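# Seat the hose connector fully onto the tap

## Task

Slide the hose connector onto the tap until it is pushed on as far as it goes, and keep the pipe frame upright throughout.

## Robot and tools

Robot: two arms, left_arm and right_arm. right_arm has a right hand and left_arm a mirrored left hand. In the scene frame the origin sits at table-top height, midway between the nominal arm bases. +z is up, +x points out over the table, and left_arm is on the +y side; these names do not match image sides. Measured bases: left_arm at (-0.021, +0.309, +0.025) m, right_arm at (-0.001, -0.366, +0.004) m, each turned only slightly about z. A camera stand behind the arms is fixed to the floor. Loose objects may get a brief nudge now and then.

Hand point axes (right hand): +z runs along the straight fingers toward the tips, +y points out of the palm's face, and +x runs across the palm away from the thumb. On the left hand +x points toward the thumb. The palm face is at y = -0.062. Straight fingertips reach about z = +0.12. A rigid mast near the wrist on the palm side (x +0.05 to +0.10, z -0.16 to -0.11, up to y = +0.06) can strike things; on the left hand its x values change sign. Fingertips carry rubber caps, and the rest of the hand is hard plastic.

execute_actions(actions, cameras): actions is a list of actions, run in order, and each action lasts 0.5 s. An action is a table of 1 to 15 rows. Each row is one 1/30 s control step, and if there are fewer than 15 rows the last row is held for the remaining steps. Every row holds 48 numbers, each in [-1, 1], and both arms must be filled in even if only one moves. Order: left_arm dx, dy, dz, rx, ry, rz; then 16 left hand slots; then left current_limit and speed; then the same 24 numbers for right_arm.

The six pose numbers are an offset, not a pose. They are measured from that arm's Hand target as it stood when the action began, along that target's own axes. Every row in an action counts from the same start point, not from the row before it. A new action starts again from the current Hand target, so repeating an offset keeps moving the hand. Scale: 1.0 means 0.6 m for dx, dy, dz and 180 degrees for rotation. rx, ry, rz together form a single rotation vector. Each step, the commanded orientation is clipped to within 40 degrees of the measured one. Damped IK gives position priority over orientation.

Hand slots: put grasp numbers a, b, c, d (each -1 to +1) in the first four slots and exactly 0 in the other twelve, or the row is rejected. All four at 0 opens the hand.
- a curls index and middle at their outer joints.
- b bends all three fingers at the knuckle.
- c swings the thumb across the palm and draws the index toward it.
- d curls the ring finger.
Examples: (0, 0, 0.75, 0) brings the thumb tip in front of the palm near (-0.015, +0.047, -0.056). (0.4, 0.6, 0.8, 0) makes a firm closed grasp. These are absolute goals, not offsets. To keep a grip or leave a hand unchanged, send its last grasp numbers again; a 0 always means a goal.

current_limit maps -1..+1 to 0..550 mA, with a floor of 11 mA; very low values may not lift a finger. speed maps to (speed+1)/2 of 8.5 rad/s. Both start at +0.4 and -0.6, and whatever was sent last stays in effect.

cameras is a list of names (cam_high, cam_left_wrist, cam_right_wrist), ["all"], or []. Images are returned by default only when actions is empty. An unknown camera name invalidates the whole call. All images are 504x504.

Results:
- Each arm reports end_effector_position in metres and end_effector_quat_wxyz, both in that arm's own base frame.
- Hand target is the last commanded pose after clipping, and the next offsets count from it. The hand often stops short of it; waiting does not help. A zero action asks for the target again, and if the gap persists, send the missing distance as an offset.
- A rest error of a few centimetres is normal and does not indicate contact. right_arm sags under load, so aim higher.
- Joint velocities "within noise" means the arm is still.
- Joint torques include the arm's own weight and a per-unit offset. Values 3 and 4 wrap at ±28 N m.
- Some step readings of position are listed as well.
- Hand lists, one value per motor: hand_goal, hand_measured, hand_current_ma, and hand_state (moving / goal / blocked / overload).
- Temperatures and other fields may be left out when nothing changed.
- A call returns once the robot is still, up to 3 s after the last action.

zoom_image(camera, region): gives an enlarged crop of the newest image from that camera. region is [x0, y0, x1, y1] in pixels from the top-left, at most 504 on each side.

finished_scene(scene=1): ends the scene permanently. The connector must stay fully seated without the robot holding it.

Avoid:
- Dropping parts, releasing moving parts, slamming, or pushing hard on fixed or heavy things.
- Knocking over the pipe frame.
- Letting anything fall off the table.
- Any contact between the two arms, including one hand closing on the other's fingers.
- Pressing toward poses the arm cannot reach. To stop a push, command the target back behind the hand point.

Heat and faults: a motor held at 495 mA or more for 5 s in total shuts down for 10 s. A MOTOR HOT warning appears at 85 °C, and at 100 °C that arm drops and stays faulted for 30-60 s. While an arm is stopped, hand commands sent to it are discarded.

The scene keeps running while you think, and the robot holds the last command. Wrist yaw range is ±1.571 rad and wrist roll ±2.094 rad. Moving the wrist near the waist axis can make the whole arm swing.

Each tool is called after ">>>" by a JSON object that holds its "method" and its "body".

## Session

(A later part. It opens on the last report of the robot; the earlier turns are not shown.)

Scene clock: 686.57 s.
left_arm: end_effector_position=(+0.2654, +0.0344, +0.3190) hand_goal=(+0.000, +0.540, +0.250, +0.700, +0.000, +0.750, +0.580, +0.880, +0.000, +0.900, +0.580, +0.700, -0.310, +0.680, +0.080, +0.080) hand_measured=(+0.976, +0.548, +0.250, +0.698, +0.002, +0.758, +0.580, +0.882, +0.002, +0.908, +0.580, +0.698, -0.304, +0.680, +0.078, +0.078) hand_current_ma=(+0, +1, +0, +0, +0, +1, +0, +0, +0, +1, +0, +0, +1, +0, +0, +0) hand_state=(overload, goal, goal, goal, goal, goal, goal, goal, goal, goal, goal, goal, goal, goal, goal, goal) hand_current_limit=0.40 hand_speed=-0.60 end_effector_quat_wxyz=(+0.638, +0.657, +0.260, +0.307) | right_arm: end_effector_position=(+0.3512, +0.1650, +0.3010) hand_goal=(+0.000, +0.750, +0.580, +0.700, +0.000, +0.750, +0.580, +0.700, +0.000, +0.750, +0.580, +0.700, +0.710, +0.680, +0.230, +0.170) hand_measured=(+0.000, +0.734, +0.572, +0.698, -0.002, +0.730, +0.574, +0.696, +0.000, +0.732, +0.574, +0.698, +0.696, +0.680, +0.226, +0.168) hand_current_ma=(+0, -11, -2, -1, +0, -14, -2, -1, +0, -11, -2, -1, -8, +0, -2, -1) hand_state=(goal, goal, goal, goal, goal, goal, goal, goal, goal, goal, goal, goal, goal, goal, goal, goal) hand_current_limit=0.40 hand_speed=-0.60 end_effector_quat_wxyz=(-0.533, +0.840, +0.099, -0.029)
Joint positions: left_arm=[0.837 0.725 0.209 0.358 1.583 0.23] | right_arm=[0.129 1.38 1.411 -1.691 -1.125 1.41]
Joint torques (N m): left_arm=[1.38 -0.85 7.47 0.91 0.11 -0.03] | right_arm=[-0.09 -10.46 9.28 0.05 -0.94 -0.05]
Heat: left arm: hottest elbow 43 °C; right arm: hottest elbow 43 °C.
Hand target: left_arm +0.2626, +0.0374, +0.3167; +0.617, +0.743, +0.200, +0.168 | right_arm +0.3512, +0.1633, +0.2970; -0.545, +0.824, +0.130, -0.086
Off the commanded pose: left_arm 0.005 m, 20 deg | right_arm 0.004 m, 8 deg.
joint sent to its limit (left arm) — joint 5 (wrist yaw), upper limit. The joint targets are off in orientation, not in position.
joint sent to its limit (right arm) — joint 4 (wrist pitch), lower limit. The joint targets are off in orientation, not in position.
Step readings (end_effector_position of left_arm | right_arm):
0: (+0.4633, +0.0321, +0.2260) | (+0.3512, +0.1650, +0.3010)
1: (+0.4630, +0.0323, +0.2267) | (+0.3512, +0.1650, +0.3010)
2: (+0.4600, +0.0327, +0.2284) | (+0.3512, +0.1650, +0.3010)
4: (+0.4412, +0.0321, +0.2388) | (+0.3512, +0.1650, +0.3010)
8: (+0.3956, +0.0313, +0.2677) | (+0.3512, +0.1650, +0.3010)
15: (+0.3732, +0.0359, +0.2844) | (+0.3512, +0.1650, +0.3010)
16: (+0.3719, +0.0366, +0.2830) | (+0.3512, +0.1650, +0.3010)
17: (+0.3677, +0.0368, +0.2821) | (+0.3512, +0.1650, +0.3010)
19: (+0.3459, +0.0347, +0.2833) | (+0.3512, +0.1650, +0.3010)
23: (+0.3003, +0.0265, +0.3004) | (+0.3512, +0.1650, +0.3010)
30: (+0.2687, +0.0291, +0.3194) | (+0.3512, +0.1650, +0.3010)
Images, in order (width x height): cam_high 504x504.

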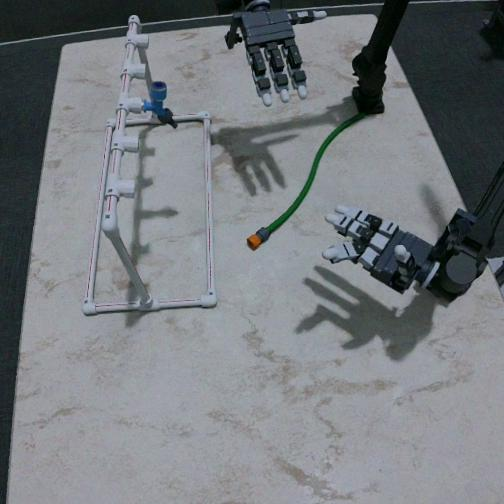

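>>> {"method": "execute_actions", "body": {"actions": [[[-0.0722,0.239,-0.0845,0,0,0,0,0,0.6,0,0,0,0,0,0,0,0,0,0,0,0,0,0.4,-0.6,0.099,-0.0725,0.1712,0,-0.0613,-0.026,0.3,0.05,0.4,0.4,0,0,0,0,0,0,0,0,0,0,0,0,0.4,-0.6]],[[0,0,0,0,0,0,0,0,0.6,0,0,0,0,0,0,0,0,0,0,0,0,0,0.4,-0.6,0.1357,-0.063,0.1485,0,0,0,0.5,0.1,0.6,0.8,0,0,0,0,0,0,0,0,0,0,0,0,0.4,-0.6]],[[0,0,0,0,0,0,0,0,0.6,0,0,0,0,0,0,0,0,0,0,0,0,0,0.4,-0.6,0.1357,-0.063,0.1485,0,0,0,0.5,0.1,0.6,0.8,0,0,0,0,0,0,0,0,0,0,0,0,0.4,-0.6]],[[0,0,0,0,0,0,0,0,0.6,0,0,0,0,0,0,0,0,0,0,0,0,0,0.4,-0.6,0,0,0,0,0,0,0.5,0.1,0.6,0.8,0,0,0,0,0,0,0,0,0,0,0,0,0.4,-0.6]]], "cameras": ["all"]}}

Scene clock: 690.90 s.
left_arm: end_effector_position=(+0.2210, +0.0413, +0.4388) hand_goal=(+0.000, +0.540, +0.250, +0.700, +0.000, +0.750, +0.580, +0.880, +0.000, +0.900, +0.580, +0.700, -0.310, +0.680, +0.080, +0.080) hand_measured=(+0.976, +0.550, +0.252, +0.698, +0.002, +0.760, +0.580, +0.882, +0.002, +0.910, +0.580, +0.698, -0.308, +0.680, +0.078, +0.078) hand_current_ma=(+0, +2, +0, +0, +0, +2, +0, +0, +0, +1, +0, +0, +0, +0, +0, +0) hand_state=(overload, goal, goal, goal, goal, goal, goal, goal, goal, goal, goal, goal, goal, goal, goal, goal) hand_current_limit=0.40 hand_speed=-0.60 end_effector_quat_wxyz=(+0.607, +0.612, +0.355, +0.362) | right_arm: end_effector_position=(+0.4053, +0.5277, +0.2916) hand_goal=(+0.000, +0.536, -0.250, +0.246, +0.000, +0.610, -0.240, +0.156, +0.000, +0.440, -0.700, -0.210, -0.260, +0.680, +0.080, +0.026) hand_measured=(+0.000, +0.530, -0.248, +0.248, -0.002, +0.602, -0.238, +0.160, +0.000, +0.436, -0.696, -0.206, -0.262, +0.680, +0.080, +0.028) hand_current_ma=(+0, -2, +0, +0, +0, -3, +0, +1, +0, -1, +1, +1, +0, +0, +0, +0) hand_state=(goal, goal, goal, goal, goal, goal, goal, goal, goal, goal, goal, goal, goal, goal, goal, goal) hand_current_limit=0.40 hand_speed=-0.60 end_effector_quat_wxyz=(-0.528, +0.808, +0.212, -0.155)
Joint positions: left_arm=[1.073 0.244 0.384 0.032 1.582 -0.16] | right_arm=[0.722 2.028 2.201 -1.347 -1.129 2.033]
Joint torques (N m): left_arm=[1.44 2.61 14.16 0.84 -0.2 -0.01] | right_arm=[-0.09 -20.01 14.97 1.88 -0.82 0.23]
Heat: left arm: hottest elbow 43 °C; right arm: hottest elbow 44 °C.
Hand target: left_arm +0.2129, +0.0359, +0.4669; +0.617, +0.743, +0.200, +0.168 | right_arm +0.4180, +0.5368, +0.2970; -0.534, +0.805, +0.215, -0.142
Off the commanded pose: left_arm 0.030 m, 32 deg | right_arm 0.017 m, 2 deg.
joint sent to its limit (left arm) — joint 5 (wrist yaw), upper limit. The joint targets are off in position and orientation.
Step readings (end_effector_position of left_arm | right_arm):
0: (+0.2654, +0.0344, +0.3190) | (+0.3512, +0.1650, +0.3010)
1: (+0.2655, +0.0347, +0.3193) | (+0.3510, +0.1658, +0.3009)
2: (+0.2648, +0.0350, +0.3214) | (+0.3499, +0.1706, +0.3006)
4: (+0.2562, +0.0297, +0.3376) | (+0.3506, +0.1899, +0.3000)
8: (+0.2248, +0.0041, +0.4053) | (+0.3494, +0.2565, +0.2907)
15: (+0.2164, +0.0204, +0.4460) | (+0.3530, +0.2885, +0.2736)
16: (+0.2172, +0.0249, +0.4449) | (+0.3546, +0.2882, +0.2751)
17: (+0.2179, +0.0287, +0.4440) | (+0.3564, +0.2927, +0.2792)
19: (+0.2187, +0.0336, +0.4426) | (+0.3688, +0.3106, +0.2900)
23: (+0.2199, +0.0385, +0.4408) | (+0.3797, +0.3716, +0.2997)
30: (+0.2207, +0.0409, +0.4395) | (+0.3715, +0.4115, +0.2811)
31: (+0.2207, +0.0409, +0.4395) | (+0.3732, +0.4115, +0.2800)
32: (+0.2207, +0.0409, +0.4394) | (+0.3761, +0.4164, +0.2809)
34: (+0.2207, +0.0408, +0.4394) | (+0.3925, +0.4351, +0.2872)
38: (+0.2208, +0.0409, +0.4392) | (+0.4105, +0.4882, +0.2959)
45: (+0.2208, +0.0411, +0.4390) | (+0.3955, +0.5326, +0.2859)
46: (+0.2209, +0.0411, +0.4390) | (+0.3953, +0.5337, +0.2848)
47: (+0.2209, +0.0411, +0.4390) | (+0.3960, +0.5339, +0.2840)
49: (+0.2209, +0.0412, +0.4390) | (+0.3982, +0.5326, +0.2838)
53: (+0.2209, +0.0412, +0.4389) | (+0.4025, +0.5296, +0.2879)
60: (+0.2210, +0.0413, +0.4388) | (+0.4055, +0.5279, +0.2915)

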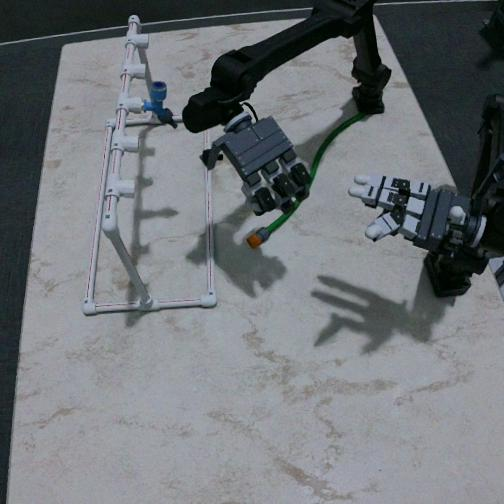

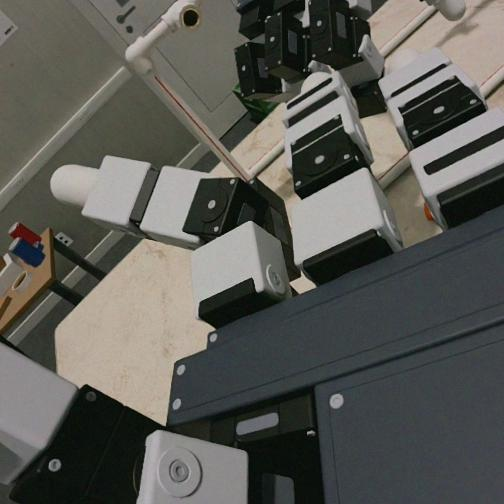

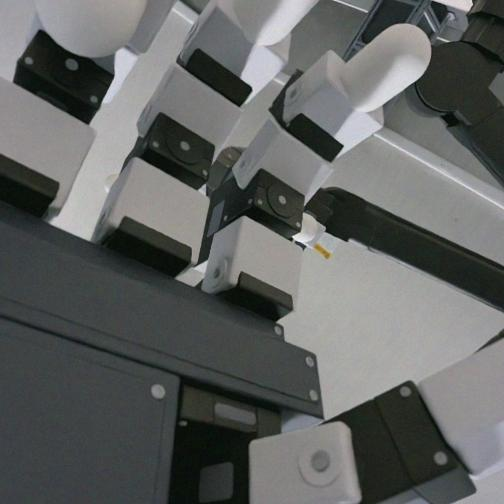

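>>> {"method": "execute_actions", "body": {"actions": [[[0,0,0,0,0,0,0,0,0.6,0,0,0,0,0,0,0,0,0,0,0,0,0,0.4,-0.6,0,0.138,0.0585,0,0,0,0.5,0.1,0.6,0.8,0,0,0,0,0,0,0,0,0,0,0,0,0.4,-0.6]],[[0,0,0,0,0,0,0,0,0.6,0,0,0,0,0,0,0,0,0,0,0,0,0,0.4,-0.6,0,0.138,0.0585,0,0,0,0.5,0.1,0.7,0.8,0,0,0,0,0,0,0,0,0,0,0,0,0.4,-0.6]],[[0,0,0,0,0,0,0,0,0.6,0,0,0,0,0,0,0,0,0,0,0,0,0,0.4,-0.6,0,0,0,0,0,0,0.5,0.1,0.75,0.8,0,0,0,0,0,0,0,0,0,0,0,0,0.4,-0.6]]], "cameras": ["cam_high"]}}

>>> {"method": "zoom_image", "body": {"camera": "cam_high", "region": [210, 160, 330, 270]}}

Scene clock: 693.23 s.
left_arm: end_effector_position=(+0.2210, +0.0413, +0.4388) hand_goal=(+0.000, +0.540, +0.250, +0.700, +0.000, +0.750, +0.580, +0.880, +0.000, +0.900, +0.580, +0.700, -0.310, +0.680, +0.080, +0.080) hand_measured=(+0.976, +0.550, +0.252, +0.698, +0.002, +0.760, +0.580, +0.882, +0.002, +0.910, +0.580, +0.698, -0.308, +0.680, +0.078, +0.078) hand_current_ma=(+0, +2, +0, +0, +0, +2, +0, +0, +0, +1, +0, +0, +0, +0, +0, +0) hand_state=(overload, goal, goal, goal, goal, goal, goal, goal, goal, goal, goal, goal, goal, goal, goal, goal) hand_current_limit=0.40 hand_speed=-0.60 end_effector_quat_wxyz=(+0.607, +0.612, +0.355, +0.362) | right_arm: end_effector_position=(+0.4141, +0.5350, +0.1207) hand_goal=(+0.000, +0.482, -0.332, +0.246, +0.000, +0.610, -0.240, +0.200, +0.000, +0.478, -0.700, -0.210, -0.514, +0.680, +0.042, +0.002) hand_measured=(+0.000, +0.478, -0.328, +0.248, -0.002, +0.602, -0.238, +0.198, +0.000, +0.466, -0.696, -0.208, -0.512, +0.680, +0.044, +0.004) hand_current_ma=(+0, -1, +1, +0, +0, -3, +0, +0, +0, -6, +1, +1, +0, +0, +0, +1) hand_state=(goal, goal, goal, goal, goal, goal, goal, goal, goal, goal, goal, goal, goal, goal, goal, goal) hand_current_limit=0.40 hand_speed=-0.60 end_effector_quat_wxyz=(-0.532, +0.805, +0.219, -0.144)
Joint positions: left_arm=[1.073 0.244 0.384 0.032 1.582 -0.16] | right_arm=[0.722 2.069 1.815 -0.895 -1.127 2.03]
Joint torques (N m): left_arm=[1.44 2.61 14.17 0.83 -0.2 0] | right_arm=[-0.21 -22.07 10.47 2.07 -0.88 0.2]
Heat: left arm: hottest elbow 43 °C; right arm: hottest elbow 44 °C.
Hand target: left_arm +0.2129, +0.0359, +0.4669; +0.617, +0.743, +0.200, +0.168 | right_arm +0.4182, +0.5368, +0.1172; -0.533, +0.805, +0.215, -0.142
Off the commanded pose: left_arm 0.030 m, 32 deg | right_arm 0.006 m, 0 deg.
joint sent to its limit (left arm) — joint 5 (wrist yaw), upper limit. The joint targets are off in position and orientation.
Step readings (end_effector_position of left_arm | right_arm):
0: (+0.2210, +0.0413, +0.4388) | (+0.4052, +0.5277, +0.2916)
1: (+0.2210, +0.0413, +0.4388) | (+0.4055, +0.5280, +0.2917)
2: (+0.2210, +0.0413, +0.4388) | (+0.4070, +0.5293, +0.2898)
4: (+0.2210, +0.0413, +0.4388) | (+0.4105, +0.5321, +0.2793)
8: (+0.2210, +0.0413, +0.4388) | (+0.4087, +0.5300, +0.2369)
15: (+0.2210, +0.0413, +0.4388) | (+0.4121, +0.5328, +0.2062)
16: (+0.2210, +0.0413, +0.4388) | (+0.4134, +0.5339, +0.2059)
17: (+0.2210, +0.0413, +0.4388) | (+0.4147, +0.5354, +0.2037)
19: (+0.2210, +0.0413, +0.4388) | (+0.4160, +0.5367, +0.1912)
23: (+0.2210, +0.0413, +0.4388) | (+0.4098, +0.5312, +0.1510)
30: (+0.2210, +0.0413, +0.4388) | (+0.4121, +0.5329, +0.1200)
31: (+0.2210, +0.0413, +0.4388) | (+0.4127, +0.5335, +0.1201)
32: (+0.2210, +0.0413, +0.4388) | (+0.4133, +0.5340, +0.1203)
34: (+0.2210, +0.0413, +0.4388) | (+0.4140, +0.5347, +0.1205)
38: (+0.2210, +0.0413, +0.4388) | (+0.4143, +0.5350, +0.1206)
45: (+0.2210, +0.0413, +0.4388) | (+0.4141, +0.5350, +0.1207)
Images, in order (width x height): cam_high 504x504.

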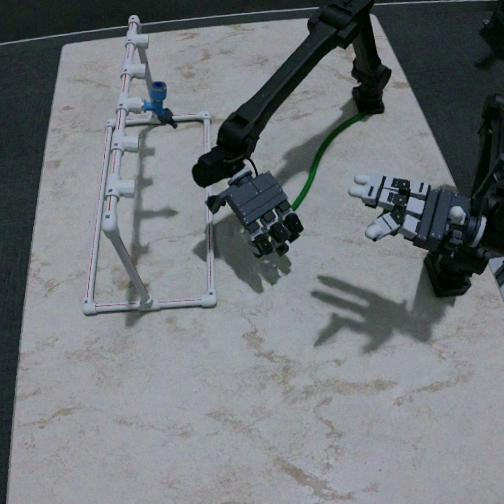

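Scaled by 4.200 from the camera's 504x504 image, which has a finer 720x720 frame.

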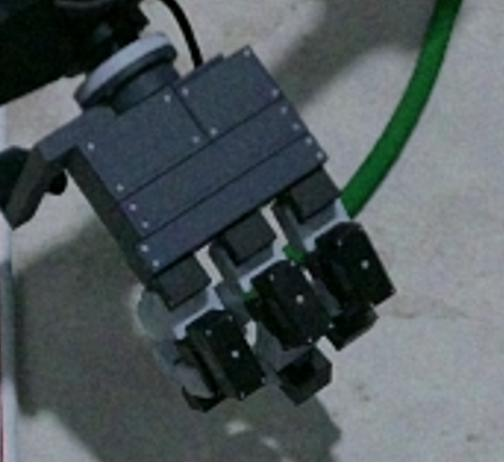

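>>> {"method": "execute_actions", "body": {"actions": [[[0,0,0,0,0,0,0,0,0.6,0,0,0,0,0,0,0,0,0,0,0,0,0,0.4,-0.6,0.004,0.0675,0.0286,0,0,0,0.5,0.1,0.75,0.8,0,0,0,0,0,0,0,0,0,0,0,0,0.4,-0.6]],[[0,0,0,0,0,0,0,0,0.6,0,0,0,0,0,0,0,0,0,0,0,0,0,0.4,-0.6,0,0.043,0.0182,0,0,0,0.5,0.1,0.75,0.8,0,0,0,0,0,0,0,0,0,0,0,0,0.4,-0.6]],[[0,0,0,0,0,0,0,0,0.6,0,0,0,0,0,0,0,0,0,0,0,0,0,0.4,-0.6,0,0,0,0,0,0,0.5,0.1,0.75,0.8,0,0,0,0,0,0,0,0,0,0,0,0,0.4,-0.6]]], "cameras": ["cam_high", "cam_right_wrist"]}}

>>> {"method": "zoom_image", "body": {"camera": "cam_high", "region": [210, 160, 330, 270]}}

Scene clock: 696.33 s.
left_arm: end_effector_position=(+0.2210, +0.0413, +0.4388) hand_goal=(+0.000, +0.540, +0.250, +0.700, +0.000, +0.750, +0.580, +0.880, +0.000, +0.900, +0.580, +0.700, -0.310, +0.680, +0.080, +0.080) hand_measured=(+0.976, +0.550, +0.252, +0.698, +0.002, +0.760, +0.580, +0.882, +0.002, +0.910, +0.580, +0.698, -0.308, +0.680, +0.078, +0.078) hand_current_ma=(+0, +2, +0, +0, +0, +2, +0, +0, +0, +1, +0, +0, +0, +0, +0, +0) hand_state=(overload, goal, goal, goal, goal, goal, goal, goal, goal, goal, goal, goal, goal, goal, goal, goal) hand_current_limit=0.40 hand_speed=-0.60 end_effector_quat_wxyz=(+0.607, +0.612, +0.355, +0.362) | right_arm: end_effector_position=(+0.4178, +0.5383, +0.0614) hand_goal=(+0.000, +0.482, -0.332, +0.246, +0.000, +0.610, -0.240, +0.200, +0.000, +0.478, -0.700, -0.210, -0.514, +0.680, +0.042, +0.002) hand_measured=(+0.000, +0.478, -0.328, +0.248, -0.002, +0.602, -0.238, +0.198, +0.000, +0.468, -0.696, -0.208, -0.514, +0.680, +0.044, +0.004) hand_current_ma=(+0, -1, +1, +0, +0, -3, +0, +0, +0, -5, +1, +1, +0, +0, +0, +1) hand_state=(goal, goal, goal, goal, goal, goal, goal, goal, goal, goal, goal, goal, goal, goal, goal, goal) hand_current_limit=0.40 hand_speed=-0.60 end_effector_quat_wxyz=(-0.536, +0.803, +0.224, -0.137)
Joint positions: left_arm=[1.073 0.244 0.384 0.032 1.582 -0.16] | right_arm=[0.722 2.124 1.742 -0.748 -1.127 2.03]
Joint torques (N m): left_arm=[1.44 2.67 14.17 0.83 -0.2 0] | right_arm=[-0.21 -20.78 9.72 2.13 -0.88 0.16]
Heat: left arm: hottest elbow 43 °C; right arm: hottest elbow 44 °C.
Hand target: left_arm +0.2129, +0.0359, +0.4669; +0.617, +0.743, +0.200, +0.168 | right_arm +0.4202, +0.5379, +0.0450; -0.533, +0.806, +0.215, -0.142
Off the commanded pose: left_arm 0.030 m, 32 deg | right_arm 0.017 m, 1 deg.
joint sent to its limit (left arm) — joint 5 (wrist yaw), upper limit. The joint targets are off in position and orientation.
Step readings (end_effector_position of left_arm | right_arm):
0: (+0.2210, +0.0413, +0.4388) | (+0.4141, +0.5350, +0.1207)
1: (+0.2210, +0.0413, +0.4388) | (+0.4142, +0.5351, +0.1206)
2: (+0.2210, +0.0413, +0.4388) | (+0.4151, +0.5359, +0.1200)
4: (+0.2210, +0.0413, +0.4388) | (+0.4172, +0.5377, +0.1171)
8: (+0.2210, +0.0413, +0.4388) | (+0.4170, +0.5376, +0.1053)
15: (+0.2210, +0.0413, +0.4388) | (+0.4168, +0.5374, +0.0890)
16: (+0.2210, +0.0413, +0.4388) | (+0.4170, +0.5375, +0.0882)
17: (+0.2210, +0.0413, +0.4388) | (+0.4174, +0.5379, +0.0875)
19: (+0.2210, +0.0413, +0.4388) | (+0.4187, +0.5391, +0.0850)
23: (+0.2210, +0.0413, +0.4388) | (+0.4189, +0.5392, +0.0758)
30: (+0.2210, +0.0413, +0.4388) | (+0.4176, +0.5381, +0.0618)
31: (+0.2210, +0.0413, +0.4388) | (+0.4176, +0.5381, +0.0613)
32: (+0.2210, +0.0413, +0.4388) | (+0.4176, +0.5381, +0.0613)
34: (+0.2210, +0.0413, +0.4388) | (+0.4178, +0.5383, +0.0614)
38: (+0.2210, +0.0413, +0.4388) | (+0.4178, +0.5383, +0.0614)
45: (+0.2210, +0.0413, +0.4388) | (+0.4178, +0.5383, +0.0614)
Images, in order (width x height): cam_high 504x504, cam_right_wrist 504x504.

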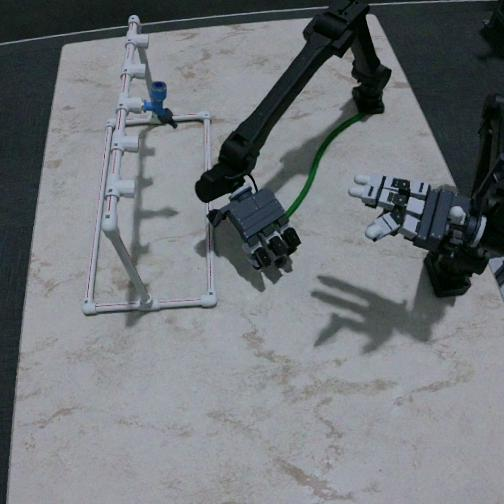

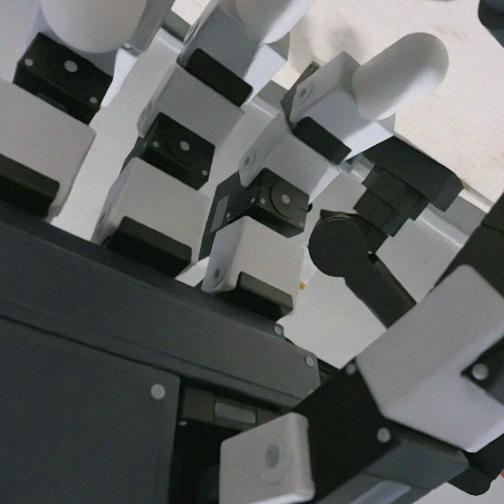

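Scaled by 4.200 from the camera's 504x504 image, which has a finer 720x720 frame.

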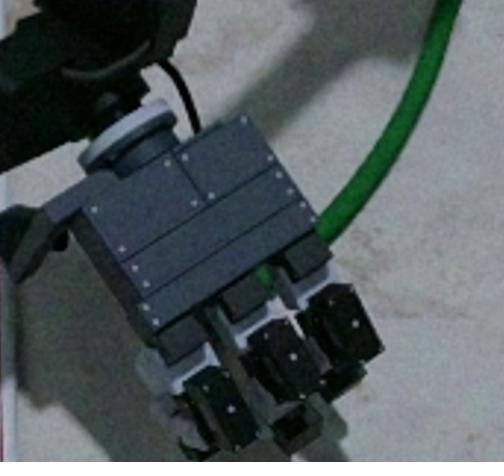

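>>> {"method": "execute_actions", "body": {"actions": [[[0,0,0,0,0,0,0,0,0.6,0,0,0,0,0,0,0,0,0,0,0,0,0,0.4,-0.6,0,0.023,0.0098,0,0,0,0.5,0.1,0.75,0.8,0,0,0,0,0,0,0,0,0,0,0,0,0.4,-0.6]],[[0,0,0,0,0,0,0,0,0.6,0,0,0,0,0,0,0,0,0,0,0,0,0,0.4,-0.6,0,0,0,0,0,0,0.5,0.1,0.75,0.8,0,0,0,0,0,0,0,0,0,0,0,0,0.4,-0.6]]], "cameras": []}}

Scene clock: 697.83 s.
left_arm: end_effector_position=(+0.2210, +0.0413, +0.4388) hand_goal=(+0.000, +0.540, +0.250, +0.700, +0.000, +0.750, +0.580, +0.880, +0.000, +0.900, +0.580, +0.700, -0.310, +0.680, +0.080, +0.080) hand_measured=(+0.976, +0.550, +0.252, +0.698, +0.002, +0.760, +0.580, +0.882, +0.002, +0.910, +0.580, +0.698, -0.308, +0.680, +0.078, +0.078) hand_current_ma=(+0, +2, +0, +0, +0, +2, +0, +0, +0, +1, +0, +0, +0, +0, +0, +0) hand_state=(overload, goal, goal, goal, goal, goal, goal, goal, goal, goal, goal, goal, goal, goal, goal, goal) hand_current_limit=0.40 hand_speed=-0.60 end_effector_quat_wxyz=(+0.607, +0.612, +0.355, +0.362) | right_arm: end_effector_position=(+0.4193, +0.5396, +0.0512) hand_goal=(+0.000, +0.482, -0.332, +0.246, +0.000, +0.610, -0.240, +0.200, +0.000, +0.478, -0.700, -0.210, -0.514, +0.680, +0.042, +0.002) hand_measured=(+0.000, +0.478, -0.328, +0.248, -0.002, +0.602, -0.238, +0.198, +0.000, +0.468, -0.696, -0.208, -0.514, +0.680, +0.044, +0.004) hand_current_ma=(+0, -1, +1, +0, +0, -3, +0, +0, +0, -5, +1, +1, +0, +0, +0, +1) hand_state=(goal, goal, goal, goal, goal, goal, goal, goal, goal, goal, goal, goal, goal, goal, goal, goal) hand_current_limit=0.40 hand_speed=-0.60 end_effector_quat_wxyz=(-0.537, +0.801, +0.226, -0.134)
Joint positions: left_arm=[1.073 0.244 0.384 0.032 1.582 -0.16] | right_arm=[0.722 2.136 1.732 -0.718 -1.127 2.03]
Joint torques (N m): left_arm=[1.44 2.67 14.16 0.83 -0.2 -0.01] | right_arm=[-0.26 -20.37 9.33 2.13 -0.87 0.16]
Heat: left arm: hottest elbow 43 °C; right arm: hottest elbow 44 °C.
Hand target: left_arm +0.2129, +0.0359, +0.4669; +0.617, +0.743, +0.200, +0.168 | right_arm +0.4202, +0.5380, +0.0301; -0.533, +0.806, +0.215, -0.142
Off the commanded pose: left_arm 0.030 m, 32 deg | right_arm 0.021 m, 2 deg.
joint sent to its limit (left arm) — joint 5 (wrist yaw), upper limit. The joint targets are off in position and orientation.
Step readings (end_effector_position of left_arm | right_arm):
0: (+0.2210, +0.0413, +0.4388) | (+0.4178, +0.5383, +0.0614)
1: (+0.2210, +0.0413, +0.4388) | (+0.4180, +0.5384, +0.0614)
2: (+0.2210, +0.0413, +0.4388) | (+0.4184, +0.5388, +0.0615)
4: (+0.2210, +0.0413, +0.4388) | (+0.4193, +0.5396, +0.0610)
8: (+0.2210, +0.0413, +0.4388) | (+0.4199, +0.5401, +0.0579)
15: (+0.2210, +0.0413, +0.4388) | (+0.4193, +0.5396, +0.0519)
16: (+0.2210, +0.0413, +0.4388) | (+0.4193, +0.5396, +0.0517)
17: (+0.2210, +0.0413, +0.4388) | (+0.4193, +0.5396, +0.0514)
19: (+0.2210, +0.0413, +0.4388) | (+0.4193, +0.5396, +0.0512)
23: (+0.2210, +0.0413, +0.4388) | (+0.4193, +0.5396, +0.0512)
30: (+0.2210, +0.0413, +0.4388) | (+0.4193, +0.5396, +0.0512)
No camera images: "cameras" was empty.

>>> {"method": "execute_actions", "body": {"actions": [[[0,0,0,0,0,0,0,0,0.6,0,0,0,0,0,0,0,0,0,0,0,0,0,0.4,-0.6,0,0.0077,0.0033,0,0,0,0.47,0.18,0.77,0.8,0,0,0,0,0,0,0,0,0,0,0,0,0.5,-0.6]],[[0,0,0,0,0,0,0,0,0.6,0,0,0,0,0,0,0,0,0,0,0,0,0,0.4,-0.6,0,0,0,0,0,0,0.45,0.25,0.79,0.8,0,0,0,0,0,0,0,0,0,0,0,0,0.5,-0.6]],[[0,0,0,0,0,0,0,0,0.6,0,0,0,0,0,0,0,0,0,0,0,0,0,0.4,-0.6,0,0,0,0,0,0,0.4,0.38,0.81,0.8,0,0,0,0,0,0,0,0,0,0,0,0,0.5,-0.6]],[[0,0,0,0,0,0,0,0,0.6,0,0,0,0,0,0,0,0,0,0,0,0,0,0.4,-0.6,0,0,0,0,0,0,0.38,0.45,0.81,0.8,0,0,0,0,0,0,0,0,0,0,0,0,0.5,-0.6]],[[0,0,0,0,0,0,0,0,0.6,0,0,0,0,0,0,0,0,0,0,0,0,0,0.4,-0.6,0,0,0,0,0,0,0.37,0.52,0.81,0.8,0,0,0,0,0,0,0,0,0,0,0,0,0.55,-0.6]]], "cameras": ["cam_high", "cam_right_wrist"]}}

Scene clock: 704.43 s.
left_arm: end_effector_position=(+0.2210, +0.0413, +0.4388) hand_goal=(+0.000, +0.540, +0.250, +0.700, +0.000, +0.750, +0.580, +0.880, +0.000, +0.900, +0.580, +0.700, -0.310, +0.680, +0.080, +0.080) hand_measured=(+0.976, +0.550, +0.252, +0.698, +0.002, +0.760, +0.580, +0.882, +0.002, +0.910, +0.580, +0.698, -0.308, +0.680, +0.078, +0.078) hand_current_ma=(+0, +2, +0, +0, +0, +2, +0, +0, +0, +1, +0, +0, +0, +0, +0, +0) hand_state=(overload, goal, goal, goal, goal, goal, goal, goal, goal, goal, goal, goal, goal, goal, goal, goal) hand_current_limit=0.40 hand_speed=-0.60 end_effector_quat_wxyz=(+0.607, +0.612, +0.355, +0.362) | right_arm: end_effector_position=(+0.4191, +0.5448, +0.0483) hand_goal=(+0.000, -0.118, -0.122, +0.452, +0.000, -0.092, -0.116, +0.406, +0.000, -0.150, -0.700, -0.112, -0.630, +0.680, +0.028, +0.098) hand_measured=(-0.006, -0.032, -0.100, +0.458, -0.006, -0.010, -0.092, +0.418, +0.000, -0.146, -0.696, -0.114, -0.620, +0.682, +0.084, +0.124) hand_current_ma=(-1, +182, +16, +2, -1, +161, +18, +5, +0, +1, +1, +0, +4, +0, +123, +35) hand_state=(goal, blocked, blocked, goal, goal, blocked, blocked, goal, goal, goal, goal, goal, goal, goal, blocked, blocked) hand_current_limit=0.55 hand_speed=-0.60 end_effector_quat_wxyz=(-0.541, +0.798, +0.232, -0.129)
Joint positions: left_arm=[1.073 0.244 0.384 0.032 1.582 -0.16] | right_arm=[0.727 2.141 1.73 -0.692 -1.13 2.032]
Joint torques (N m): left_arm=[1.38 2.61 14.16 0.84 -0.2 0] | right_arm=[-0.67 -20.31 9.14 1.54 -0.65 0.14]
Heat: left arm: hottest elbow 44 °C; right arm: hottest elbow 44 °C.
Hand target: left_arm +0.2129, +0.0359, +0.4669; +0.617, +0.743, +0.200, +0.168 | right_arm +0.4201, +0.5381, +0.0251; -0.533, +0.805, +0.215, -0.142
Off the commanded pose: left_arm 0.030 m, 32 deg | right_arm 0.024 m, 3 deg.
joint sent to its limit (left arm) — joint 5 (wrist yaw), upper limit. The joint targets are off in position and orientation.
Step readings (end_effector_position of left_arm | right_arm):
0: (+0.2210, +0.0413, +0.4388) | (+0.4193, +0.5396, +0.0512)
1: (+0.2210, +0.0413, +0.4388) | (+0.4193, +0.5396, +0.0512)
2: (+0.2210, +0.0413, +0.4388) | (+0.4194, +0.5398, +0.0513)
4: (+0.2210, +0.0413, +0.4388) | (+0.4201, +0.5403, +0.0514)
8: (+0.2210, +0.0413, +0.4388) | (+0.4205, +0.5407, +0.0498)
15: (+0.2210, +0.0413, +0.4388) | (+0.4206, +0.5408, +0.0484)
16: (+0.2210, +0.0413, +0.4388) | (+0.4206, +0.5408, +0.0484)
17: (+0.2210, +0.0413, +0.4388) | (+0.4206, +0.5408, +0.0484)
19: (+0.2210, +0.0413, +0.4388) | (+0.4207, +0.5408, +0.0484)
23: (+0.2210, +0.0413, +0.4388) | (+0.4204, +0.5406, +0.0478)
30: (+0.2210, +0.0413, +0.4388) | (+0.4204, +0.5406, +0.0478)
31: (+0.2210, +0.0413, +0.4388) | (+0.4203, +0.5406, +0.0479)
32: (+0.2210, +0.0413, +0.4388) | (+0.4200, +0.5409, +0.0483)
34: (+0.2210, +0.0413, +0.4388) | (+0.4197, +0.5420, +0.0493)
38: (+0.2210, +0.0413, +0.4388) | (+0.4171, +0.5459, +0.0499)
45: (+0.2210, +0.0413, +0.4388) | (+0.4166, +0.5465, +0.0500)
46: (+0.2210, +0.0413, +0.4388) | (+0.4166, +0.5465, +0.0500)
47: (+0.2210, +0.0413, +0.4388) | (+0.4166, +0.5466, +0.0500)
49: (+0.2210, +0.0413, +0.4388) | (+0.4174, +0.5461, +0.0493)
53: (+0.2210, +0.0413, +0.4388) | (+0.4186, +0.5451, +0.0486)
60: (+0.2210, +0.0413, +0.4388) | (+0.4186, +0.5451, +0.0486)
61: (+0.2210, +0.0413, +0.4388) | (+0.4186, +0.5451, +0.0486)
62: (+0.2210, +0.0413, +0.4388) | (+0.4186, +0.5451, +0.0486)
64: (+0.2210, +0.0413, +0.4388) | (+0.4190, +0.5448, +0.0484)
68: (+0.2210, +0.0413, +0.4388) | (+0.4191, +0.5448, +0.0483)
75: (+0.2210, +0.0413, +0.4388) | (+0.4191, +0.5448, +0.0483)
Images, in order (width x height): cam_high 504x504, cam_right_wrist 504x504.

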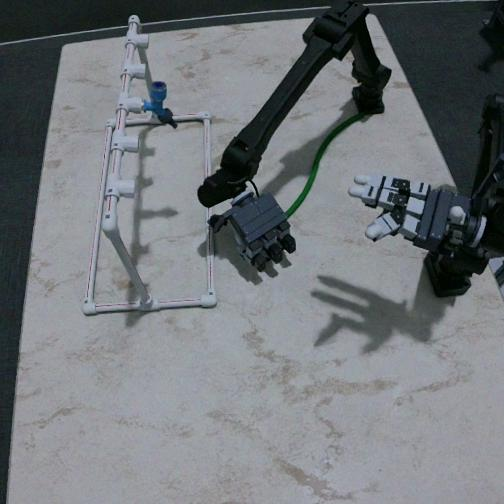

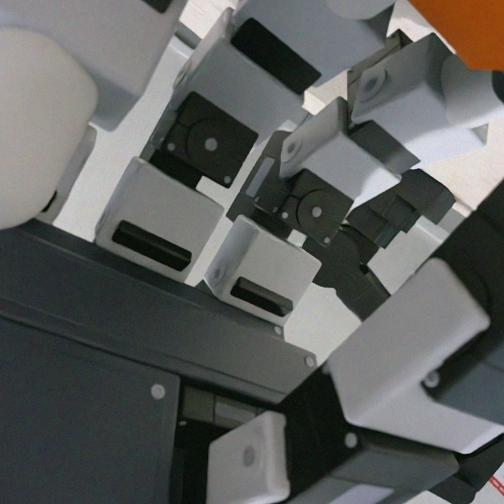

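>>> {"method": "execute_actions", "body": {"actions": []}}

Scene clock: 706.20 s.
left_arm: end_effector_position=(+0.2210, +0.0413, +0.4388) hand_goal=(+0.000, +0.540, +0.250, +0.700, +0.000, +0.750, +0.580, +0.880, +0.000, +0.900, +0.580, +0.700, -0.310, +0.680, +0.080, +0.080) hand_measured=(+0.976, +0.550, +0.252, +0.698, +0.002, +0.760, +0.580, +0.882, +0.002, +0.910, +0.580, +0.698, -0.308, +0.680, +0.078, +0.078) hand_current_ma=(+0, +2, +0, +0, +0, +2, +0, +0, +0, +1, +0, +0, +0, +0, +0, +0) hand_state=(overload, goal, goal, goal, goal, goal, goal, goal, goal, goal, goal, goal, goal, goal, goal, goal) hand_current_limit=0.40 hand_speed=-0.60 end_effector_quat_wxyz=(+0.607, +0.612, +0.355, +0.362) | right_arm: end_effector_position=(+0.4191, +0.5448, +0.0483) hand_goal=(+0.000, -0.118, -0.122, +0.452, +0.000, -0.092, -0.116, +0.406, +0.000, -0.150, -0.700, -0.112, -0.630, +0.680, +0.028, +0.098) hand_measured=(-0.006, -0.032, -0.100, +0.458, -0.006, -0.010, -0.092, +0.418, +0.000, -0.146, -0.696, -0.114, -0.620, +0.682, +0.084, +0.124) hand_current_ma=(-1, +182, +16, +2, -1, +161, +18, +5, +0, +1, +1, +0, +4, +0, +123, +35) hand_state=(goal, blocked, blocked, goal, goal, blocked, blocked, goal, goal, goal, goal, goal, goal, goal, blocked, blocked) hand_current_limit=0.55 hand_speed=-0.60 end_effector_quat_wxyz=(-0.541, +0.798, +0.232, -0.129)
Joint positions: left_arm=[1.073 0.244 0.384 0.032 1.582 -0.16] | right_arm=[0.727 2.141 1.73 -0.692 -1.13 2.032]
Joint velocities: within noise
Joint torques (N m): left_arm=[1.44 2.67 14.16 0.83 -0.2 -0.01] | right_arm=[-0.62 -20.48 9.13 1.52 -0.64 0.14]
Motor temperatures (°C): left_arm=[37 37 44 36 29 32] | right_arm=[35 39 44 32 35 29]
Heat: left arm: hottest elbow 44 °C; right arm: hottest elbow 44 °C.
Hand target: left_arm +0.2129, +0.0359, +0.4669; +0.617, +0.743, +0.200, +0.168 | right_arm +0.4201, +0.5381, +0.0251; -0.533, +0.805, +0.215, -0.142
Off the commanded pose: left_arm 0.030 m, 32 deg | right_arm 0.024 m, 3 deg.

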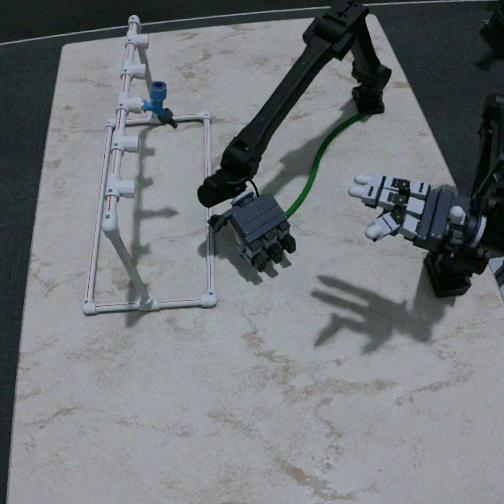

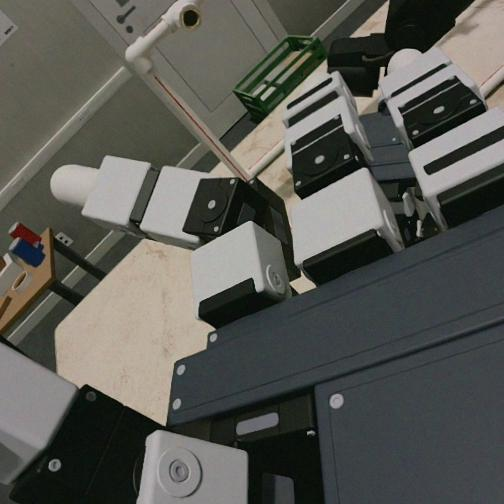

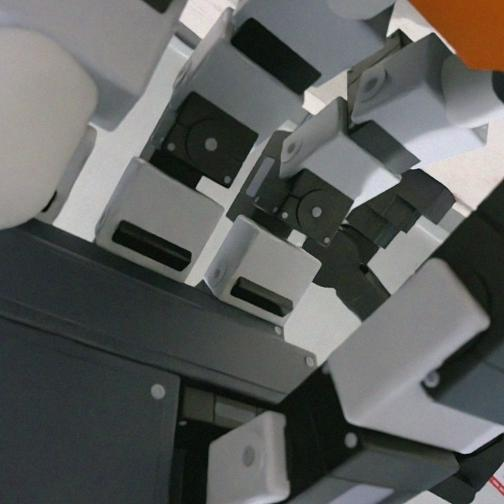

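>>> {"method": "execute_actions", "body": {"actions": [[[0,0,0,0,0,0,0,0,0.6,0,0,0,0,0,0,0,0,0,0,0,0,0,0.4,-0.6,0,0,0,0,0,0,0.38,0.6,0.82,0.8,0,0,0,0,0,0,0,0,0,0,0,0,0.65,-0.6]],[[0,0,0,0,0,0,0,0,0.6,0,0,0,0,0,0,0,0,0,0,0,0,0,0.4,-0.6,0,0,0,0,0,0,0.41,0.66,0.88,0.8,0,0,0,0,0,0,0,0,0,0,0,0,0.76,-0.6]]], "cameras": ["cam_right_wrist","cam_high"]}}

Scene clock: 707.77 s.
left_arm: end_effector_position=(+0.2210, +0.0413, +0.4388) hand_goal=(+0.000, +0.540, +0.250, +0.700, +0.000, +0.750, +0.580, +0.880, +0.000, +0.900, +0.580, +0.700, -0.310, +0.680, +0.080, +0.080) hand_measured=(+0.976, +0.550, +0.252, +0.698, +0.002, +0.760, +0.580, +0.882, +0.002, +0.910, +0.580, +0.698, -0.308, +0.680, +0.078, +0.078) hand_current_ma=(+0, +2, +0, +0, +0, +2, +0, +0, +0, +1, +0, +0, +0, +0, +0, +0) hand_state=(overload, goal, goal, goal, goal, goal, goal, goal, goal, goal, goal, goal, goal, goal, goal, goal) hand_current_limit=0.40 hand_speed=-0.60 end_effector_quat_wxyz=(+0.607, +0.612, +0.355, +0.362) | right_arm: end_effector_position=(+0.4193, +0.5447, +0.0477) hand_goal=(+0.000, -0.328, -0.154, +0.442, +0.000, -0.348, -0.208, +0.370, +0.000, -0.338, -0.700, -0.088, -0.744, +0.680, +0.010, +0.108) hand_measured=(-0.020, -0.118, -0.074, +0.474, -0.016, -0.074, -0.106, +0.416, +0.000, -0.330, -0.696, -0.090, -0.650, +0.688, +0.120, +0.160) hand_current_ma=(-12, +484, +145, +30, -7, +484, +217, +57, +0, +3, +1, +0, +193, +4, +380, +110) hand_state=(blocked, blocked, blocked, blocked, goal, blocked, blocked, blocked, goal, goal, goal, goal, blocked, goal, blocked, blocked) hand_current_limit=0.76 hand_speed=-0.60 end_effector_quat_wxyz=(-0.540, +0.799, +0.231, -0.129)
Joint positions: left_arm=[1.073 0.244 0.384 0.032 1.582 -0.16] | right_arm=[0.727 2.142 1.73 -0.692 -1.128 2.032]
Joint torques (N m): left_arm=[1.44 2.67 14.17 0.83 -0.2 -0.01] | right_arm=[-0.91 -20.42 9.1 1.54 -0.69 0.14]
Heat: left arm: hottest elbow 44 °C; right arm: hottest elbow 44 °C.
Hand target: left_arm +0.2129, +0.0359, +0.4669; +0.617, +0.743, +0.200, +0.168 | right_arm +0.4201, +0.5381, +0.0251; -0.533, +0.805, +0.215, -0.142
Off the commanded pose: left_arm 0.030 m, 32 deg | right_arm 0.024 m, 3 deg.
joint sent to its limit (left arm) — joint 5 (wrist yaw), upper limit. The joint targets are off in position and orientation.
Step readings (end_effector_position of left_arm | right_arm):
0: (+0.2210, +0.0413, +0.4388) | (+0.4191, +0.5448, +0.0483)
1: (+0.2210, +0.0413, +0.4388) | (+0.4194, +0.5446, +0.0483)
2: (+0.2210, +0.0413, +0.4388) | (+0.4194, +0.5446, +0.0483)
4: (+0.2210, +0.0413, +0.4388) | (+0.4193, +0.5447, +0.0482)
8: (+0.2210, +0.0413, +0.4388) | (+0.4193, +0.5447, +0.0482)
15: (+0.2210, +0.0413, +0.4388) | (+0.4193, +0.5447, +0.0482)
16: (+0.2210, +0.0413, +0.4388) | (+0.4193, +0.5447, +0.0482)
17: (+0.2210, +0.0413, +0.4388) | (+0.4193, +0.5447, +0.0482)
19: (+0.2210, +0.0413, +0.4388) | (+0.4193, +0.5447, +0.0482)
23: (+0.2210, +0.0413, +0.4388) | (+0.4193, +0.5447, +0.0477)
30: (+0.2210, +0.0413, +0.4388) | (+0.4193, +0.5447, +0.0477)
Images, in order (width x height): cam_high 504x504, cam_right_wrist 504x504.

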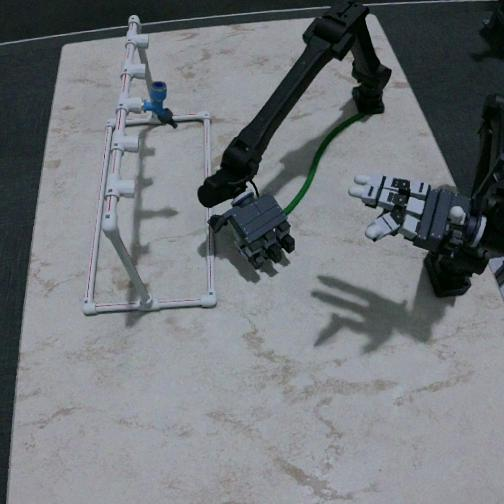

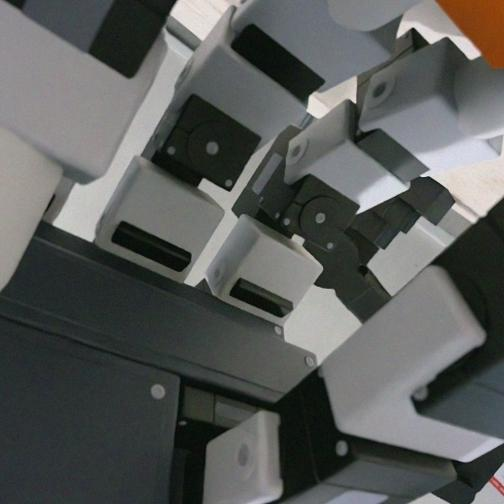

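>>> {"method": "execute_actions", "body": {"actions": [[[0,0,0,0,0,0,0,0,0.6,0,0,0,0,0,0,0,0,0,0,0,0,0,0.4,-0.6,0.0106,-0.049,-0.0118,0,0,0,0.41,0.66,0.88,0.8,0,0,0,0,0,0,0,0,0,0,0,0,0.76,-0.6],[0,0,0,0,0,0,0,0,0.6,0,0,0,0,0,0,0,0,0,0,0,0,0,0.4,-0.6,0.0212,-0.0985,-0.0237,0,0,0,0.41,0.66,0.88,0.8,0,0,0,0,0,0,0,0,0,0,0,0,0.76,-0.6]]], "cameras": ["cam_high"]}}

Scene clock: 718.53 s.
left_arm: end_effector_position=(+0.2210, +0.0413, +0.4388) hand_goal=(+0.000, +0.540, +0.250, +0.700, +0.000, +0.750, +0.580, +0.880, +0.000, +0.900, +0.580, +0.700, -0.310, +0.680, +0.080, +0.080) hand_measured=(+0.976, +0.550, +0.252, +0.698, +0.002, +0.760, +0.580, +0.882, +0.002, +0.910, +0.580, +0.698, -0.308, +0.680, +0.078, +0.078) hand_current_ma=(+0, +2, +0, +0, +0, +2, +0, +0, +0, +1, +0, +0, +0, +0, +0, +0) hand_state=(overload, goal, goal, goal, goal, goal, goal, goal, goal, goal, goal, goal, goal, goal, goal, goal) hand_current_limit=0.40 hand_speed=-0.60 end_effector_quat_wxyz=(+0.607, +0.612, +0.355, +0.362) | right_arm: end_effector_position=(+0.4156, +0.5413, +0.0640) hand_goal=(+0.000, -0.328, -0.154, +0.442, +0.000, -0.348, -0.208, +0.370, +0.000, -0.338, -0.700, -0.088, -0.744, +0.680, +0.010, +0.108) hand_measured=(+0.014, -0.208, -0.084, +0.470, -0.022, -0.076, -0.120, +0.408, +0.000, -0.330, -0.696, -0.090, -0.708, +0.688, +0.124, +0.164) hand_current_ma=(+6, +311, +115, +25, -13, +484, +165, +40, +0, +3, +1, +0, +38, +4, +401, +126) hand_state=(goal, blocked, blocked, blocked, blocked, blocked, blocked, blocked, goal, goal, goal, goal, blocked, goal, blocked, blocked) hand_current_limit=0.76 hand_speed=-0.60 end_effector_quat_wxyz=(-0.528, +0.809, +0.209, -0.153)
Joint positions: left_arm=[1.073 0.244 0.384 0.032 1.582 -0.16] | right_arm=[0.727 2.142 1.782 -0.794 -1.123 2.055]
Joint torques (N m): left_arm=[1.44 2.67 14.16 0.83 -0.2 0] | right_arm=[0.09 -23.47 14.34 0.55 -0.71 0.19]
Heat: left arm: hottest elbow 45 °C; right arm: hottest elbow 43 °C.
Hand target: left_arm +0.2129, +0.0359, +0.4669; +0.617, +0.743, +0.200, +0.168 | right_arm +0.4262, +0.5531, +0.0852; -0.533, +0.805, +0.215, -0.142
Off the commanded pose: left_arm 0.030 m, 32 deg | right_arm 0.026 m, 2 deg.
joint sent to its limit (left arm) — joint 5 (wrist yaw), upper limit. The joint targets are off in position and orientation.
Step readings (end_effector_position of left_arm | right_arm):
0: (+0.2210, +0.0413, +0.4388) | (+0.4193, +0.5447, +0.0477)
1: (+0.2210, +0.0413, +0.4388) | (+0.4194, +0.5446, +0.0476)
2: (+0.2210, +0.0413, +0.4388) | (+0.4193, +0.5445, +0.0476)
4: (+0.2210, +0.0413, +0.4388) | (+0.4177, +0.5427, +0.0479)
8: (+0.2210, +0.0413, +0.4388) | (+0.4146, +0.5401, +0.0532)
15: (+0.2210, +0.0413, +0.4388) | (+0.4158, +0.5415, +0.0628)
Images, in order (width x height): cam_high 504x504.

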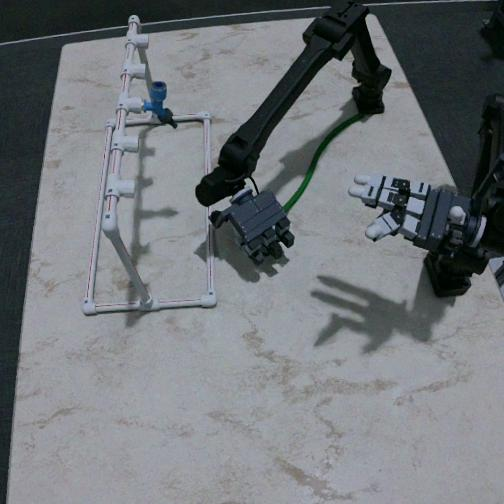

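>>> {"method": "zoom_image", "body": {"camera": "cam_high", "region": [190, 150, 330, 290]}}

>>> {"method": "execute_actions", "body": {"actions": [], "cameras": ["cam_right_wrist"]}}

Scaled by 3.600 from the camera's 504x504 image, which has a finer 720x720 frame.

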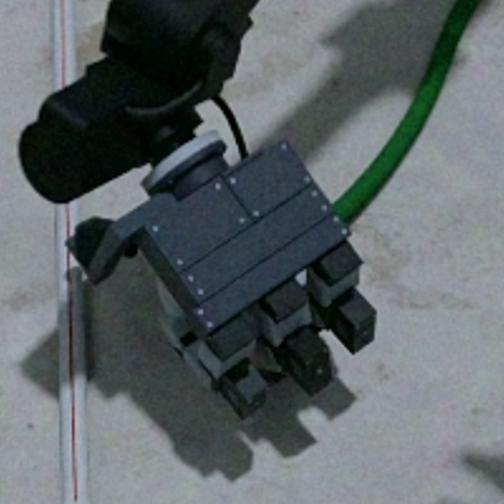

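Scene clock: 719.03 s.
left_arm: end_effector_position=(+0.2210, +0.0413, +0.4388) hand_goal=(+0.000, +0.540, +0.250, +0.700, +0.000, +0.750, +0.580, +0.880, +0.000, +0.900, +0.580, +0.700, -0.310, +0.680, +0.080, +0.080) hand_measured=(+0.976, +0.550, +0.252, +0.698, +0.002, +0.760, +0.580, +0.882, +0.002, +0.910, +0.580, +0.698, -0.308, +0.680, +0.078, +0.078) hand_current_ma=(+0, +2, +0, +0, +0, +2, +0, +0, +0, +1, +0, +0, +0, +0, +0, +0) hand_state=(overload, goal, goal, goal, goal, goal, goal, goal, goal, goal, goal, goal, goal, goal, goal, goal) hand_current_limit=0.40 hand_speed=-0.60 end_effector_quat_wxyz=(+0.607, +0.612, +0.355, +0.362) | right_arm: end_effector_position=(+0.4156, +0.5413, +0.0640) hand_goal=(+0.000, -0.328, -0.154, +0.442, +0.000, -0.348, -0.208, +0.370, +0.000, -0.338, -0.700, -0.088, -0.744, +0.680, +0.010, +0.108) hand_measured=(+0.014, -0.208, -0.084, +0.470, -0.022, -0.076, -0.120, +0.408, +0.000, -0.330, -0.696, -0.090, -0.708, +0.688, +0.124, +0.164) hand_current_ma=(+6, +311, +115, +25, -13, +484, +165, +40, +0, +3, +1, +0, +38, +4, +401, +126) hand_state=(goal, blocked, blocked, blocked, blocked, blocked, blocked, blocked, goal, goal, goal, goal, blocked, goal, blocked, blocked) hand_current_limit=0.76 hand_speed=-0.60 end_effector_quat_wxyz=(-0.528, +0.809, +0.209, -0.153)
Joint positions: left_arm=[1.073 0.244 0.384 0.032 1.582 -0.16] | right_arm=[0.727 2.142 1.782 -0.795 -1.123 2.055]
Joint velocities: within noise
Joint torques (N m): left_arm=[1.44 2.67 14.17 0.84 -0.2 0] | right_arm=[0.21 -23.36 14.37 0.79 -0.7 0.2]
Motor temperatures (°C): left_arm=[37 36 45 35 29 32] | right_arm=[35 40 43 32 35 29]
Heat: left arm: hottest elbow 45 °C; right arm: hottest elbow 43 °C.
Hand target: left_arm +0.2129, +0.0359, +0.4669; +0.617, +0.743, +0.200, +0.168 | right_arm +0.4261, +0.5531, +0.0851; -0.533, +0.806, +0.215, -0.142
Off the commanded pose: left_arm 0.030 m, 32 deg | right_arm 0.026 m, 2 deg.
Images, in order (width x height): cam_right_wrist 504x504.

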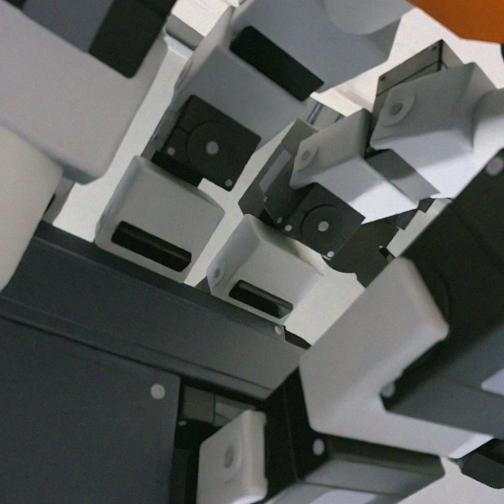

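>>> {"method": "execute_actions", "body": {"actions": [[[0,0,0,0,0,0,0,0,0.6,0,0,0,0,0,0,0,0,0,0,0,0,0,0.4,-0.6,0,-0.023,-0.0098,0,0,-0.017,0.41,0.66,0.88,0.8,0,0,0,0,0,0,0,0,0,0,0,0,0.76,-0.6],[0,0,0,0,0,0,0,0,0.6,0,0,0,0,0,0,0,0,0,0,0,0,0,0.4,-0.6,0,-0.046,-0.0195,0,0,-0.035,0.41,0.66,0.88,0.8,0,0,0,0,0,0,0,0,0,0,0,0,0.76,-0.6]]], "cameras": ["cam_high","cam_right_wrist"]}}

>>> {"method": "zoom_image", "body": {"camera": "cam_high", "region": [190, 150, 330, 290]}}

Scene clock: 720.47 s.
left_arm: end_effector_position=(+0.2210, +0.0413, +0.4388) hand_goal=(+0.000, +0.540, +0.250, +0.700, +0.000, +0.750, +0.580, +0.880, +0.000, +0.900, +0.580, +0.700, -0.310, +0.680, +0.080, +0.080) hand_measured=(+0.976, +0.550, +0.252, +0.698, +0.002, +0.760, +0.580, +0.882, +0.002, +0.910, +0.580, +0.698, -0.308, +0.680, +0.078, +0.078) hand_current_ma=(+0, +2, +0, +0, +0, +2, +0, +0, +0, +1, +0, +0, +0, +0, +0, +0) hand_state=(overload, goal, goal, goal, goal, goal, goal, goal, goal, goal, goal, goal, goal, goal, goal, goal) hand_current_limit=0.40 hand_speed=-0.60 end_effector_quat_wxyz=(+0.607, +0.612, +0.355, +0.362) | right_arm: end_effector_position=(+0.4156, +0.5384, +0.0822) hand_goal=(+0.000, -0.328, -0.154, +0.442, +0.000, -0.348, -0.208, +0.370, +0.000, -0.338, -0.700, -0.088, -0.744, +0.680, +0.010, +0.108) hand_measured=(+0.002, -0.320, -0.146, +0.446, -0.022, -0.076, -0.124, +0.408, +0.000, -0.330, -0.696, -0.090, -0.706, +0.688, +0.122, +0.164) hand_current_ma=(+0, +3, +2, +1, -13, +484, +157, +40, +0, +3, +1, +0, +40, +4, +394, +126) hand_state=(goal, goal, goal, goal, blocked, blocked, blocked, blocked, goal, goal, goal, goal, blocked, goal, blocked, blocked) hand_current_limit=0.76 hand_speed=-0.60 end_effector_quat_wxyz=(-0.530, +0.803, +0.236, -0.138)
Joint positions: left_arm=[1.073 0.244 0.384 0.032 1.582 -0.16] | right_arm=[0.727 2.108 1.782 -0.841 -1.121 1.981]
Joint torques (N m): left_arm=[1.38 2.67 14.17 0.83 -0.2 -0.01] | right_arm=[0.5 -25.23 14.41 0.85 -0.71 -0.11]
Heat: left arm: hottest elbow 45 °C; right arm: hottest elbow 44 °C.
Hand target: left_arm +0.2129, +0.0359, +0.4669; +0.617, +0.743, +0.200, +0.168 | right_arm +0.4261, +0.5531, +0.1152; -0.541, +0.792, +0.259, -0.113
Off the commanded pose: left_arm 0.030 m, 32 deg | right_arm 0.037 m, 4 deg.
joint sent to its limit (left arm) — joint 5 (wrist yaw), upper limit. The joint targets are off in position and orientation.
Step readings (end_effector_position of left_arm | right_arm):
0: (+0.2210, +0.0413, +0.4388) | (+0.4156, +0.5413, +0.0640)
1: (+0.2210, +0.0413, +0.4388) | (+0.4156, +0.5413, +0.0640)
2: (+0.2210, +0.0413, +0.4388) | (+0.4153, +0.5410, +0.0639)
4: (+0.2210, +0.0413, +0.4388) | (+0.4149, +0.5401, +0.0639)
8: (+0.2210, +0.0413, +0.4388) | (+0.4150, +0.5390, +0.0686)
15: (+0.2210, +0.0413, +0.4388) | (+0.4154, +0.5386, +0.0819)
Images, in order (width x height): cam_high 504x504, cam_right_wrist 504x504.

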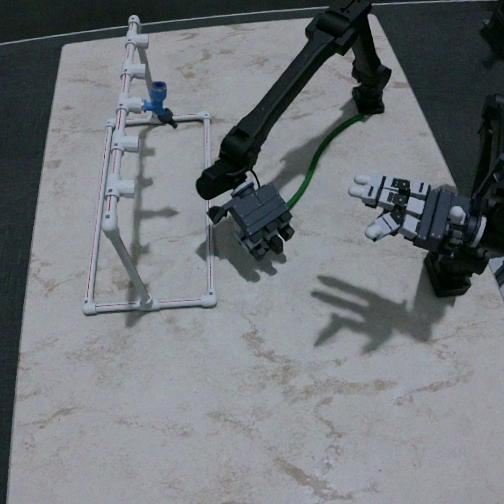

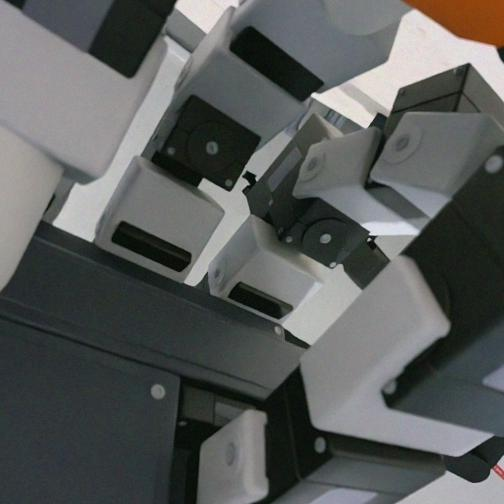

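Scaled by 3.600 from the camera's 504x504 image, which has a finer 720x720 frame.

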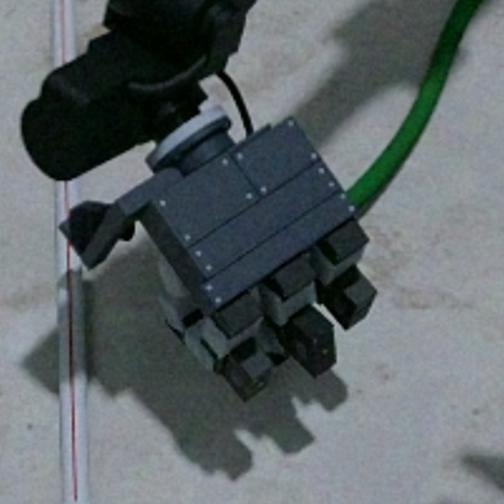

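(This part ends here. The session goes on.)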